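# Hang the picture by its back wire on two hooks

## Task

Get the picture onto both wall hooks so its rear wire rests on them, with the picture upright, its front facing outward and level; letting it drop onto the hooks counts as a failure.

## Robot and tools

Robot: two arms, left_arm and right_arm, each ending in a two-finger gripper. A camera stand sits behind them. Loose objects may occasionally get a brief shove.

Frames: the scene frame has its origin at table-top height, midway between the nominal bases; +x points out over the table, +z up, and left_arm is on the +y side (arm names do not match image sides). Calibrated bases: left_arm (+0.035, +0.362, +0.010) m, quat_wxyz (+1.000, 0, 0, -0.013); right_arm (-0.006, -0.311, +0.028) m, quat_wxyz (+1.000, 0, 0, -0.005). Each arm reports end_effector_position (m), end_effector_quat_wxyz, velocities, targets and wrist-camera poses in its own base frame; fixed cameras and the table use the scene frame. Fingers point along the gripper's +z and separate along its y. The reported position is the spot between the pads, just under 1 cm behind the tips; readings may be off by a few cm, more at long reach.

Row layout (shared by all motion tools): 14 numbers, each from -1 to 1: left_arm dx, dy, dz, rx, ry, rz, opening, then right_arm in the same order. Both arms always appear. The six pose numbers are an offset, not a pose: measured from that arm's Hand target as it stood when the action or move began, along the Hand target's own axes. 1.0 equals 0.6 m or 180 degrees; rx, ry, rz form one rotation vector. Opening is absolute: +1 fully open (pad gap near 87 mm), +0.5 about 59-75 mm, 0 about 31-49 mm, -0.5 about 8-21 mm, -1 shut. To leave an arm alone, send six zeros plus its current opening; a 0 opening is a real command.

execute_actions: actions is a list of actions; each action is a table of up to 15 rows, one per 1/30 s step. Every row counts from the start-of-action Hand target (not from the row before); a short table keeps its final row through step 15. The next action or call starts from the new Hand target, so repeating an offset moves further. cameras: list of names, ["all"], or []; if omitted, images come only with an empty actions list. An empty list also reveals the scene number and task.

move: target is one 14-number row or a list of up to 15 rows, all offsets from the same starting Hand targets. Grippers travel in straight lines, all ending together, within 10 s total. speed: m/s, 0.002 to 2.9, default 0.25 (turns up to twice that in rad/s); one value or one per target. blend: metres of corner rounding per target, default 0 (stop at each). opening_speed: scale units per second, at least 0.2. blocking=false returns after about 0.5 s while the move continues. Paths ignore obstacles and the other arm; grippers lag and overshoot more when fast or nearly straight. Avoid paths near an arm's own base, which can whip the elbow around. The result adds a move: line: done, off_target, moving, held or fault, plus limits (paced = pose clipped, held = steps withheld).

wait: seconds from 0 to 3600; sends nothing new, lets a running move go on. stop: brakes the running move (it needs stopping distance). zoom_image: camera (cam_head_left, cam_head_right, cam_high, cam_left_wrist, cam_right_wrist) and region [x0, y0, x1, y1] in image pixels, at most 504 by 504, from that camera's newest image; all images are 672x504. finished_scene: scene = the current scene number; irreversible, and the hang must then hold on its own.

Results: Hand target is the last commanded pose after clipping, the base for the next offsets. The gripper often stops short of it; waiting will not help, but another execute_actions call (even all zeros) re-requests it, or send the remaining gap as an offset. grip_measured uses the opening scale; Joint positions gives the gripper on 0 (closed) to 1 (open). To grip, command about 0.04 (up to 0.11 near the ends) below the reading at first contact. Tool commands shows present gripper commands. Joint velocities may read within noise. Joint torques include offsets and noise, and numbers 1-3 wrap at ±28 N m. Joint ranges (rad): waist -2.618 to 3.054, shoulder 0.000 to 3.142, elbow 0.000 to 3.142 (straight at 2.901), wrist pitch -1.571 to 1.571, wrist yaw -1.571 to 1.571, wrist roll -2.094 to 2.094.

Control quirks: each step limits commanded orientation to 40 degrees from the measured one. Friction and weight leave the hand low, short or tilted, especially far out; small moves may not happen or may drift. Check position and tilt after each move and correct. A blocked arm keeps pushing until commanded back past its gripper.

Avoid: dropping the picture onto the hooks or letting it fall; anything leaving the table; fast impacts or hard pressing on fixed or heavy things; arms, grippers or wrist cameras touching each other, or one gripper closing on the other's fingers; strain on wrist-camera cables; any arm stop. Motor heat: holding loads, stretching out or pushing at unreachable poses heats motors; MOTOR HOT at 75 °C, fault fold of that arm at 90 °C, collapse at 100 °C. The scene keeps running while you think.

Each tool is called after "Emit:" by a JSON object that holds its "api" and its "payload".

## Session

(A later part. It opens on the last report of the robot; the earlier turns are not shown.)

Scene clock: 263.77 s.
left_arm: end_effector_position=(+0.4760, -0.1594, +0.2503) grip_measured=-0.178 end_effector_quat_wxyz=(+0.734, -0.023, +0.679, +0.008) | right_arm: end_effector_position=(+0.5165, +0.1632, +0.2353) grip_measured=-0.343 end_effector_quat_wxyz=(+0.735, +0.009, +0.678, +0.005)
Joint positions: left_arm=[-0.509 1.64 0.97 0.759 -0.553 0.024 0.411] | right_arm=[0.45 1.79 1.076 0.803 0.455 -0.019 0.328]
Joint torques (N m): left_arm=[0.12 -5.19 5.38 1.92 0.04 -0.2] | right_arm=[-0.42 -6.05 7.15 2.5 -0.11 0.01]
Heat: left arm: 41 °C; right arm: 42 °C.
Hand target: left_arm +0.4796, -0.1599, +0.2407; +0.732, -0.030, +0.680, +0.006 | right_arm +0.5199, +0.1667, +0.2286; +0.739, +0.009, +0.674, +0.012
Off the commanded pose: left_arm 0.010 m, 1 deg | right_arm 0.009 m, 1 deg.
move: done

Emit:
{"api": "move", "payload": {"target": [0.033,0.0015,-0.0055,0,0,0,-0.4,0.033,-0.001,-0.0055,0,0,0,-0.5], "speed": 0.05, "cameras": ["all"]}}

Emit:
{"api": "zoom_image", "payload": {"camera": "cam_high", "region": [170, 50, 290, 300]}}

Scene clock: 268.57 s.
left_arm: end_effector_position=(+0.4755, -0.1588, +0.2485) grip_measured=-0.179 end_effector_quat_wxyz=(+0.751, -0.027, +0.660, +0.004) | right_arm: end_effector_position=(+0.5160, +0.1629, +0.2333) grip_measured=-0.345 end_effector_quat_wxyz=(+0.753, +0.013, +0.658, +0.009)
Joint positions: left_arm=[-0.509 1.664 0.926 0.889 -0.55 0.044 0.411] | right_arm=[0.451 1.817 1.037 0.931 0.454 -0.035 0.328]
Joint torques (N m): left_arm=[-0.12 -4.55 4.34 1.47 -0.01 -0.37] | right_arm=[-0.31 -5.37 6.06 1.93 -0.1 0.15]
Heat: left arm: 40 °C; right arm: 41 °C.
Hand target: left_arm +0.4777, -0.1598, +0.2206; +0.732, -0.030, +0.680, +0.006 | right_arm +0.5184, +0.1667, +0.2083; +0.739, +0.009, +0.674, +0.012
Off the commanded pose: left_arm 0.028 m, 3 deg | right_arm 0.025 m, 3 deg.
move: off_target (left_arm, right_arm)
cam_left_wrist: T_world_to_cam=[[0.04386, -0.99794, 0.04677, -0.19115], [-0.65538, -0.06407, -0.75258, 0.51516], [0.75402, 0.00236, -0.65684, -0.0464]] pos_world=[0.381, -0.15763, 0.36616]
cam_right_wrist: T_world_to_cam=[[-0.00163, -0.99888, -0.04734, 0.17416], [-0.6665, 0.03638, -0.74461, 0.53441], [0.7455, 0.03034, -0.66582, -0.09505]] pos_world=[0.42732, 0.15741, 0.34289]

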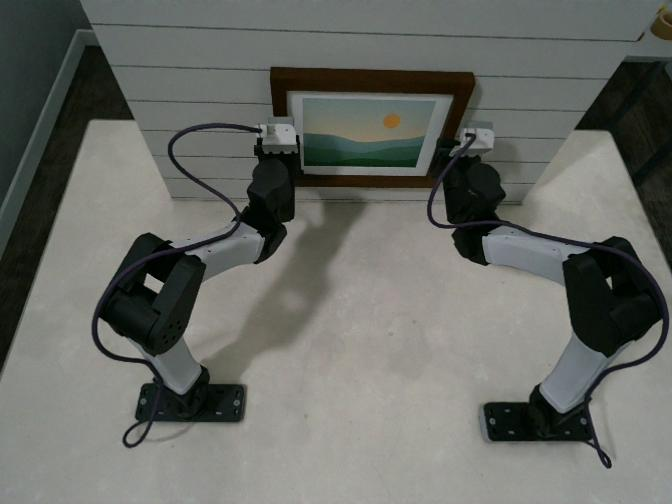

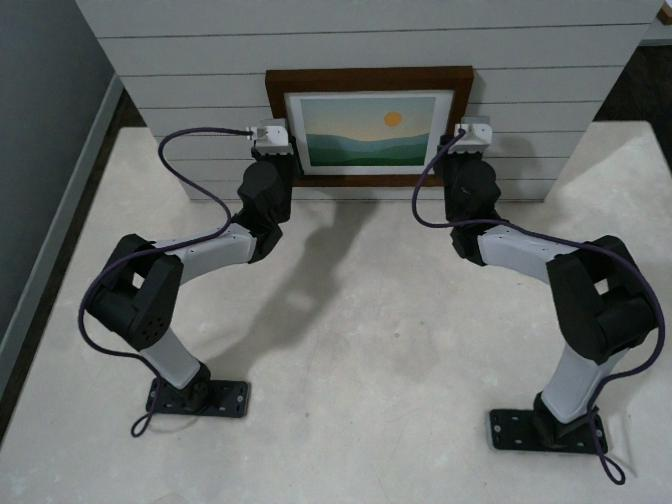

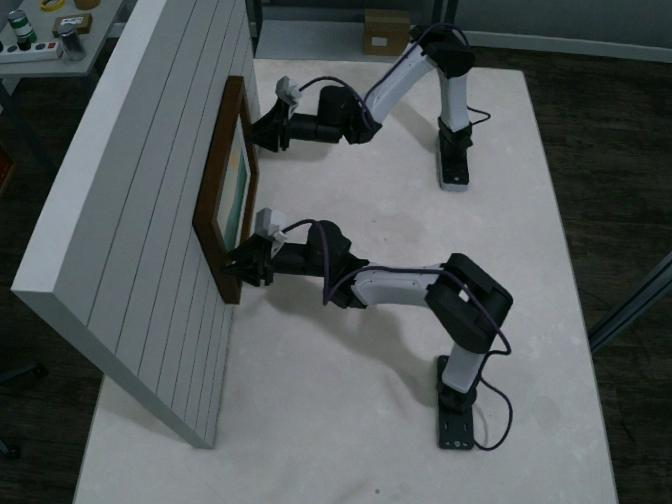

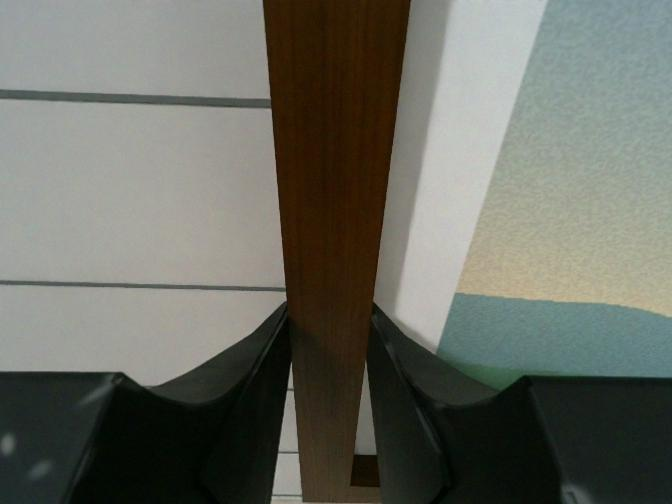

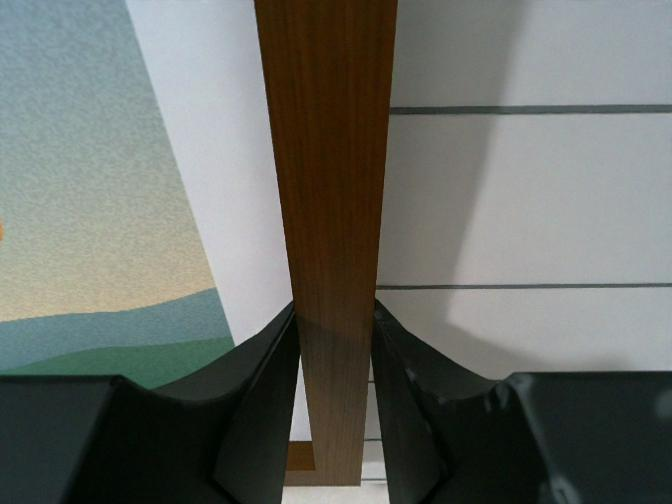

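Scaled by 2.016 from the camera's image (finer frame: 960x720).

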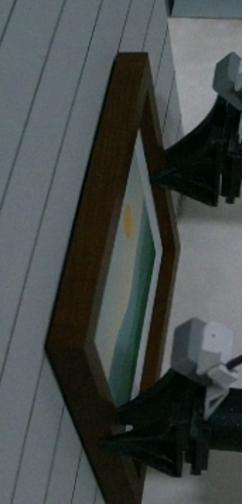

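Emit:
{"api": "move", "payload": {"target": [[-0.0498,-0.0017,0.0037,0,0,0,-0.4,-0.0498,0.0015,0.0045,0,0,0,-0.5],[-0.0498,-0.0017,0.0037,0,0,0,0.05,-0.0498,0.0015,0.0045,0,0,0,0.0]], "speed": 0.05, "opening_speed": 0.3, "cameras": ["all"]}}

Scene clock: 281.77 s.
left_arm: end_effector_position=(+0.4748, -0.1568, +0.2399) grip_measured=+0.050 end_effector_quat_wxyz=(+0.726, -0.024, +0.687, +0.017) | right_arm: end_effector_position=(+0.5145, +0.1624, +0.2148) grip_measured=+0.000 end_effector_quat_wxyz=(+0.722, -0.001, +0.692, -0.005)
Joint positions: left_arm=[-0.51 1.647 0.956 0.755 -0.567 0.024 0.525] | right_arm=[0.451 1.807 1.049 0.807 0.455 -0.03 0.5]
Joint torques (N m): left_arm=[-0.03 -7.65 7.75 1.59 0.13 -0.18] | right_arm=[-0.36 -9.84 10.88 2.08 -0.1 0.1]
Heat: left arm: 40 °C; right arm: 40 °C.
Hand target: left_arm +0.4777, -0.1600, +0.2507; +0.732, -0.030, +0.680, +0.006 | right_arm +0.5184, +0.1668, +0.2385; +0.739, +0.009, +0.674, +0.012
Off the commanded pose: left_arm 0.011 m, 2 deg | right_arm 0.024 m, 4 deg.
move: off_target (left_arm, right_arm)
cam_left_wrist: T_world_to_cam=[[0.0609, -0.99788, 0.02294, -0.19106], [-0.70916, -0.05943, -0.70254, 0.52265], [0.70242, 0.02651, -0.71127, -0.01021]] pos_world=[0.38945, -0.15933, 0.36431]
cam_right_wrist: T_world_to_cam=[[-0.00493, -0.99996, -0.0079, 0.16617], [-0.73214, 0.00899, -0.6811, 0.54423], [0.68114, 0.00243, -0.73215, -0.05432]] pos_world=[0.43627, 0.1614, 0.33221]

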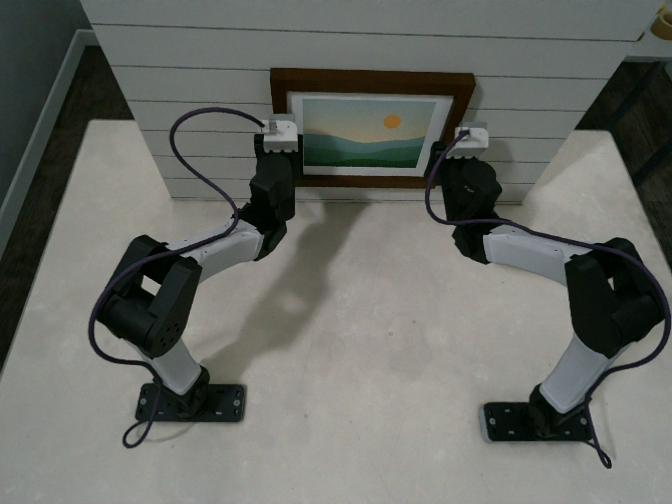

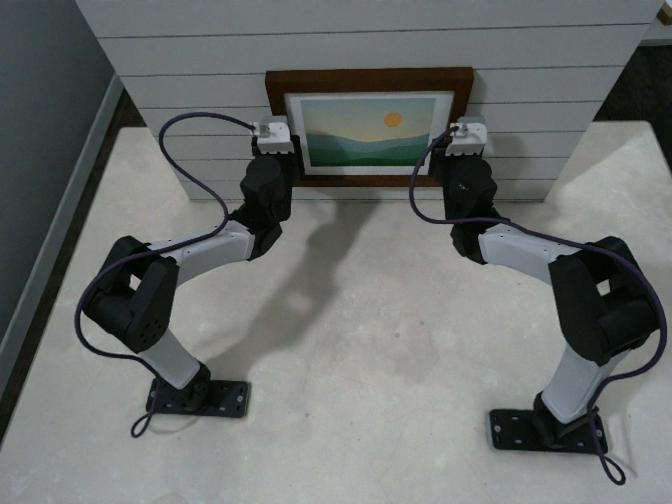

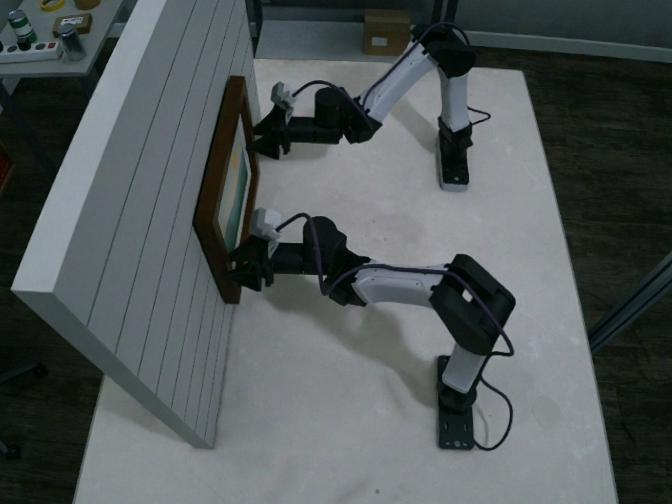

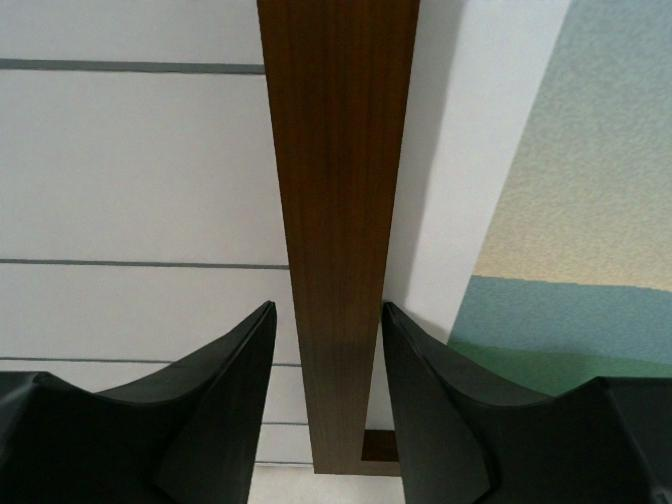

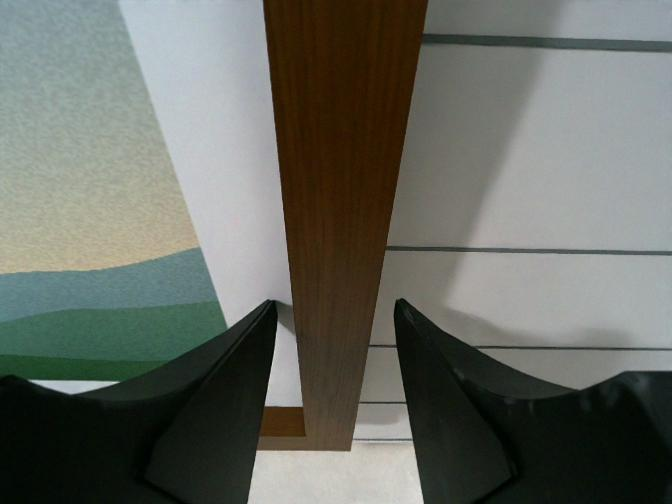

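Emit:
{"api": "move", "payload": {"target": [[0,-0.005,0,0,0,0,0.3,0,0.003,0,0,0,0,0.25],[0,-0.005,-0.15,0,0,0,0.3,0,0.003,-0.15,0,0,0,0.25]], "speed": 0.08, "opening_speed": 0.5, "cameras": ["all"]}}

Scene clock: 289.23 s.
left_arm: end_effector_position=(+0.3926, -0.1721, +0.2305) grip_measured=+0.300 end_effector_quat_wxyz=(+0.720, -0.014, +0.694, +0.010) | right_arm: end_effector_position=(+0.4345, +0.1705, +0.2119) grip_measured=+0.250 end_effector_quat_wxyz=(+0.723, -0.002, +0.691, +0.002)
Joint positions: left_arm=[-0.689 1.418 0.716 0.753 -0.722 0.026 0.65] | right_arm=[0.582 1.577 0.768 0.861 0.576 -0.03 0.625]
Joint torques (N m): left_arm=[-0.43 -7.87 5.23 1.84 -0.11 -0.04] | right_arm=[-0.02 -10.02 6.11 2.3 0.06 -0.05]
Motor temperatures (°C): left_arm=[24 41 39 36 23 19 21] | right_arm=[19 32 41 37 21 21 21]
Heat: left arm: 41 °C; right arm: 41 °C.
Hand target: left_arm +0.3883, -0.1676, +0.2442; +0.732, -0.030, +0.680, +0.006 | right_arm +0.4288, +0.1684, +0.2303; +0.739, +0.009, +0.674, +0.012
Off the commanded pose: left_arm 0.015 m, 3 deg | right_arm 0.019 m, 3 deg.
move: off_target (left_arm, right_arm)
cam_left_wrist: T_world_to_cam=[[0.03784, -0.99911, 0.01853, -0.19117], [-0.72264, -0.04017, -0.69005, 0.46263], [0.69018, 0.01272, -0.72352, 0.04652]] pos_world=[0.30945, -0.17301, 0.35644]
cam_right_wrist: T_world_to_cam=[[0.00597, -0.99986, -0.01549, 0.1708], [-0.73158, 0.00619, -0.68173, 0.48396], [0.68173, 0.01541, -0.73144, -0.0046]] pos_world=[0.35618, 0.16785, 0.32921]

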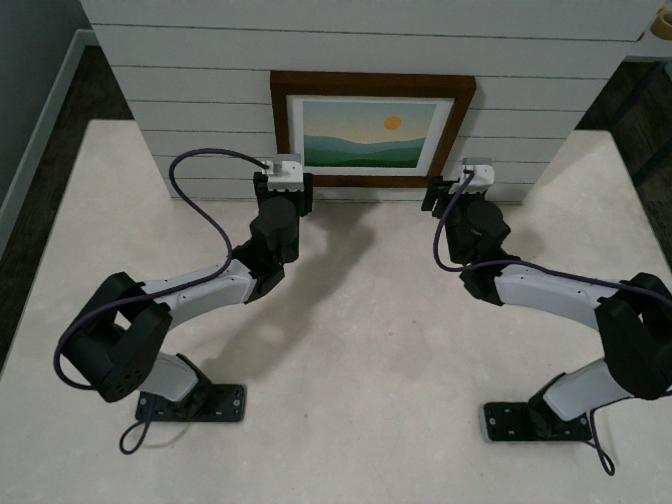

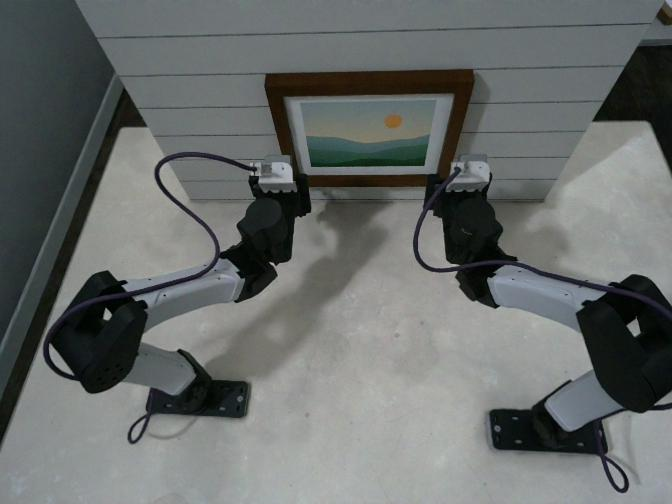

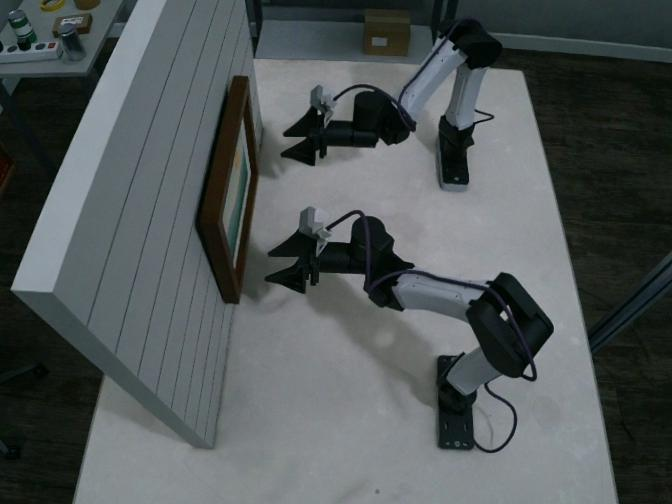

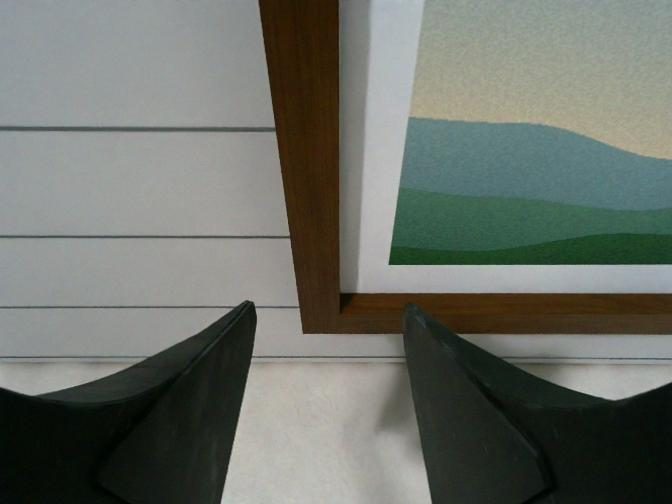

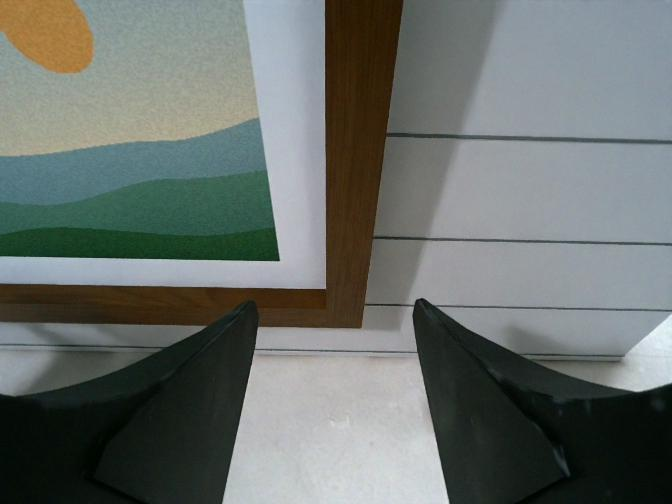

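Emit:
{"api": "finished_scene", "payload": {"scene": 1}}

The scene is finished: the task was done.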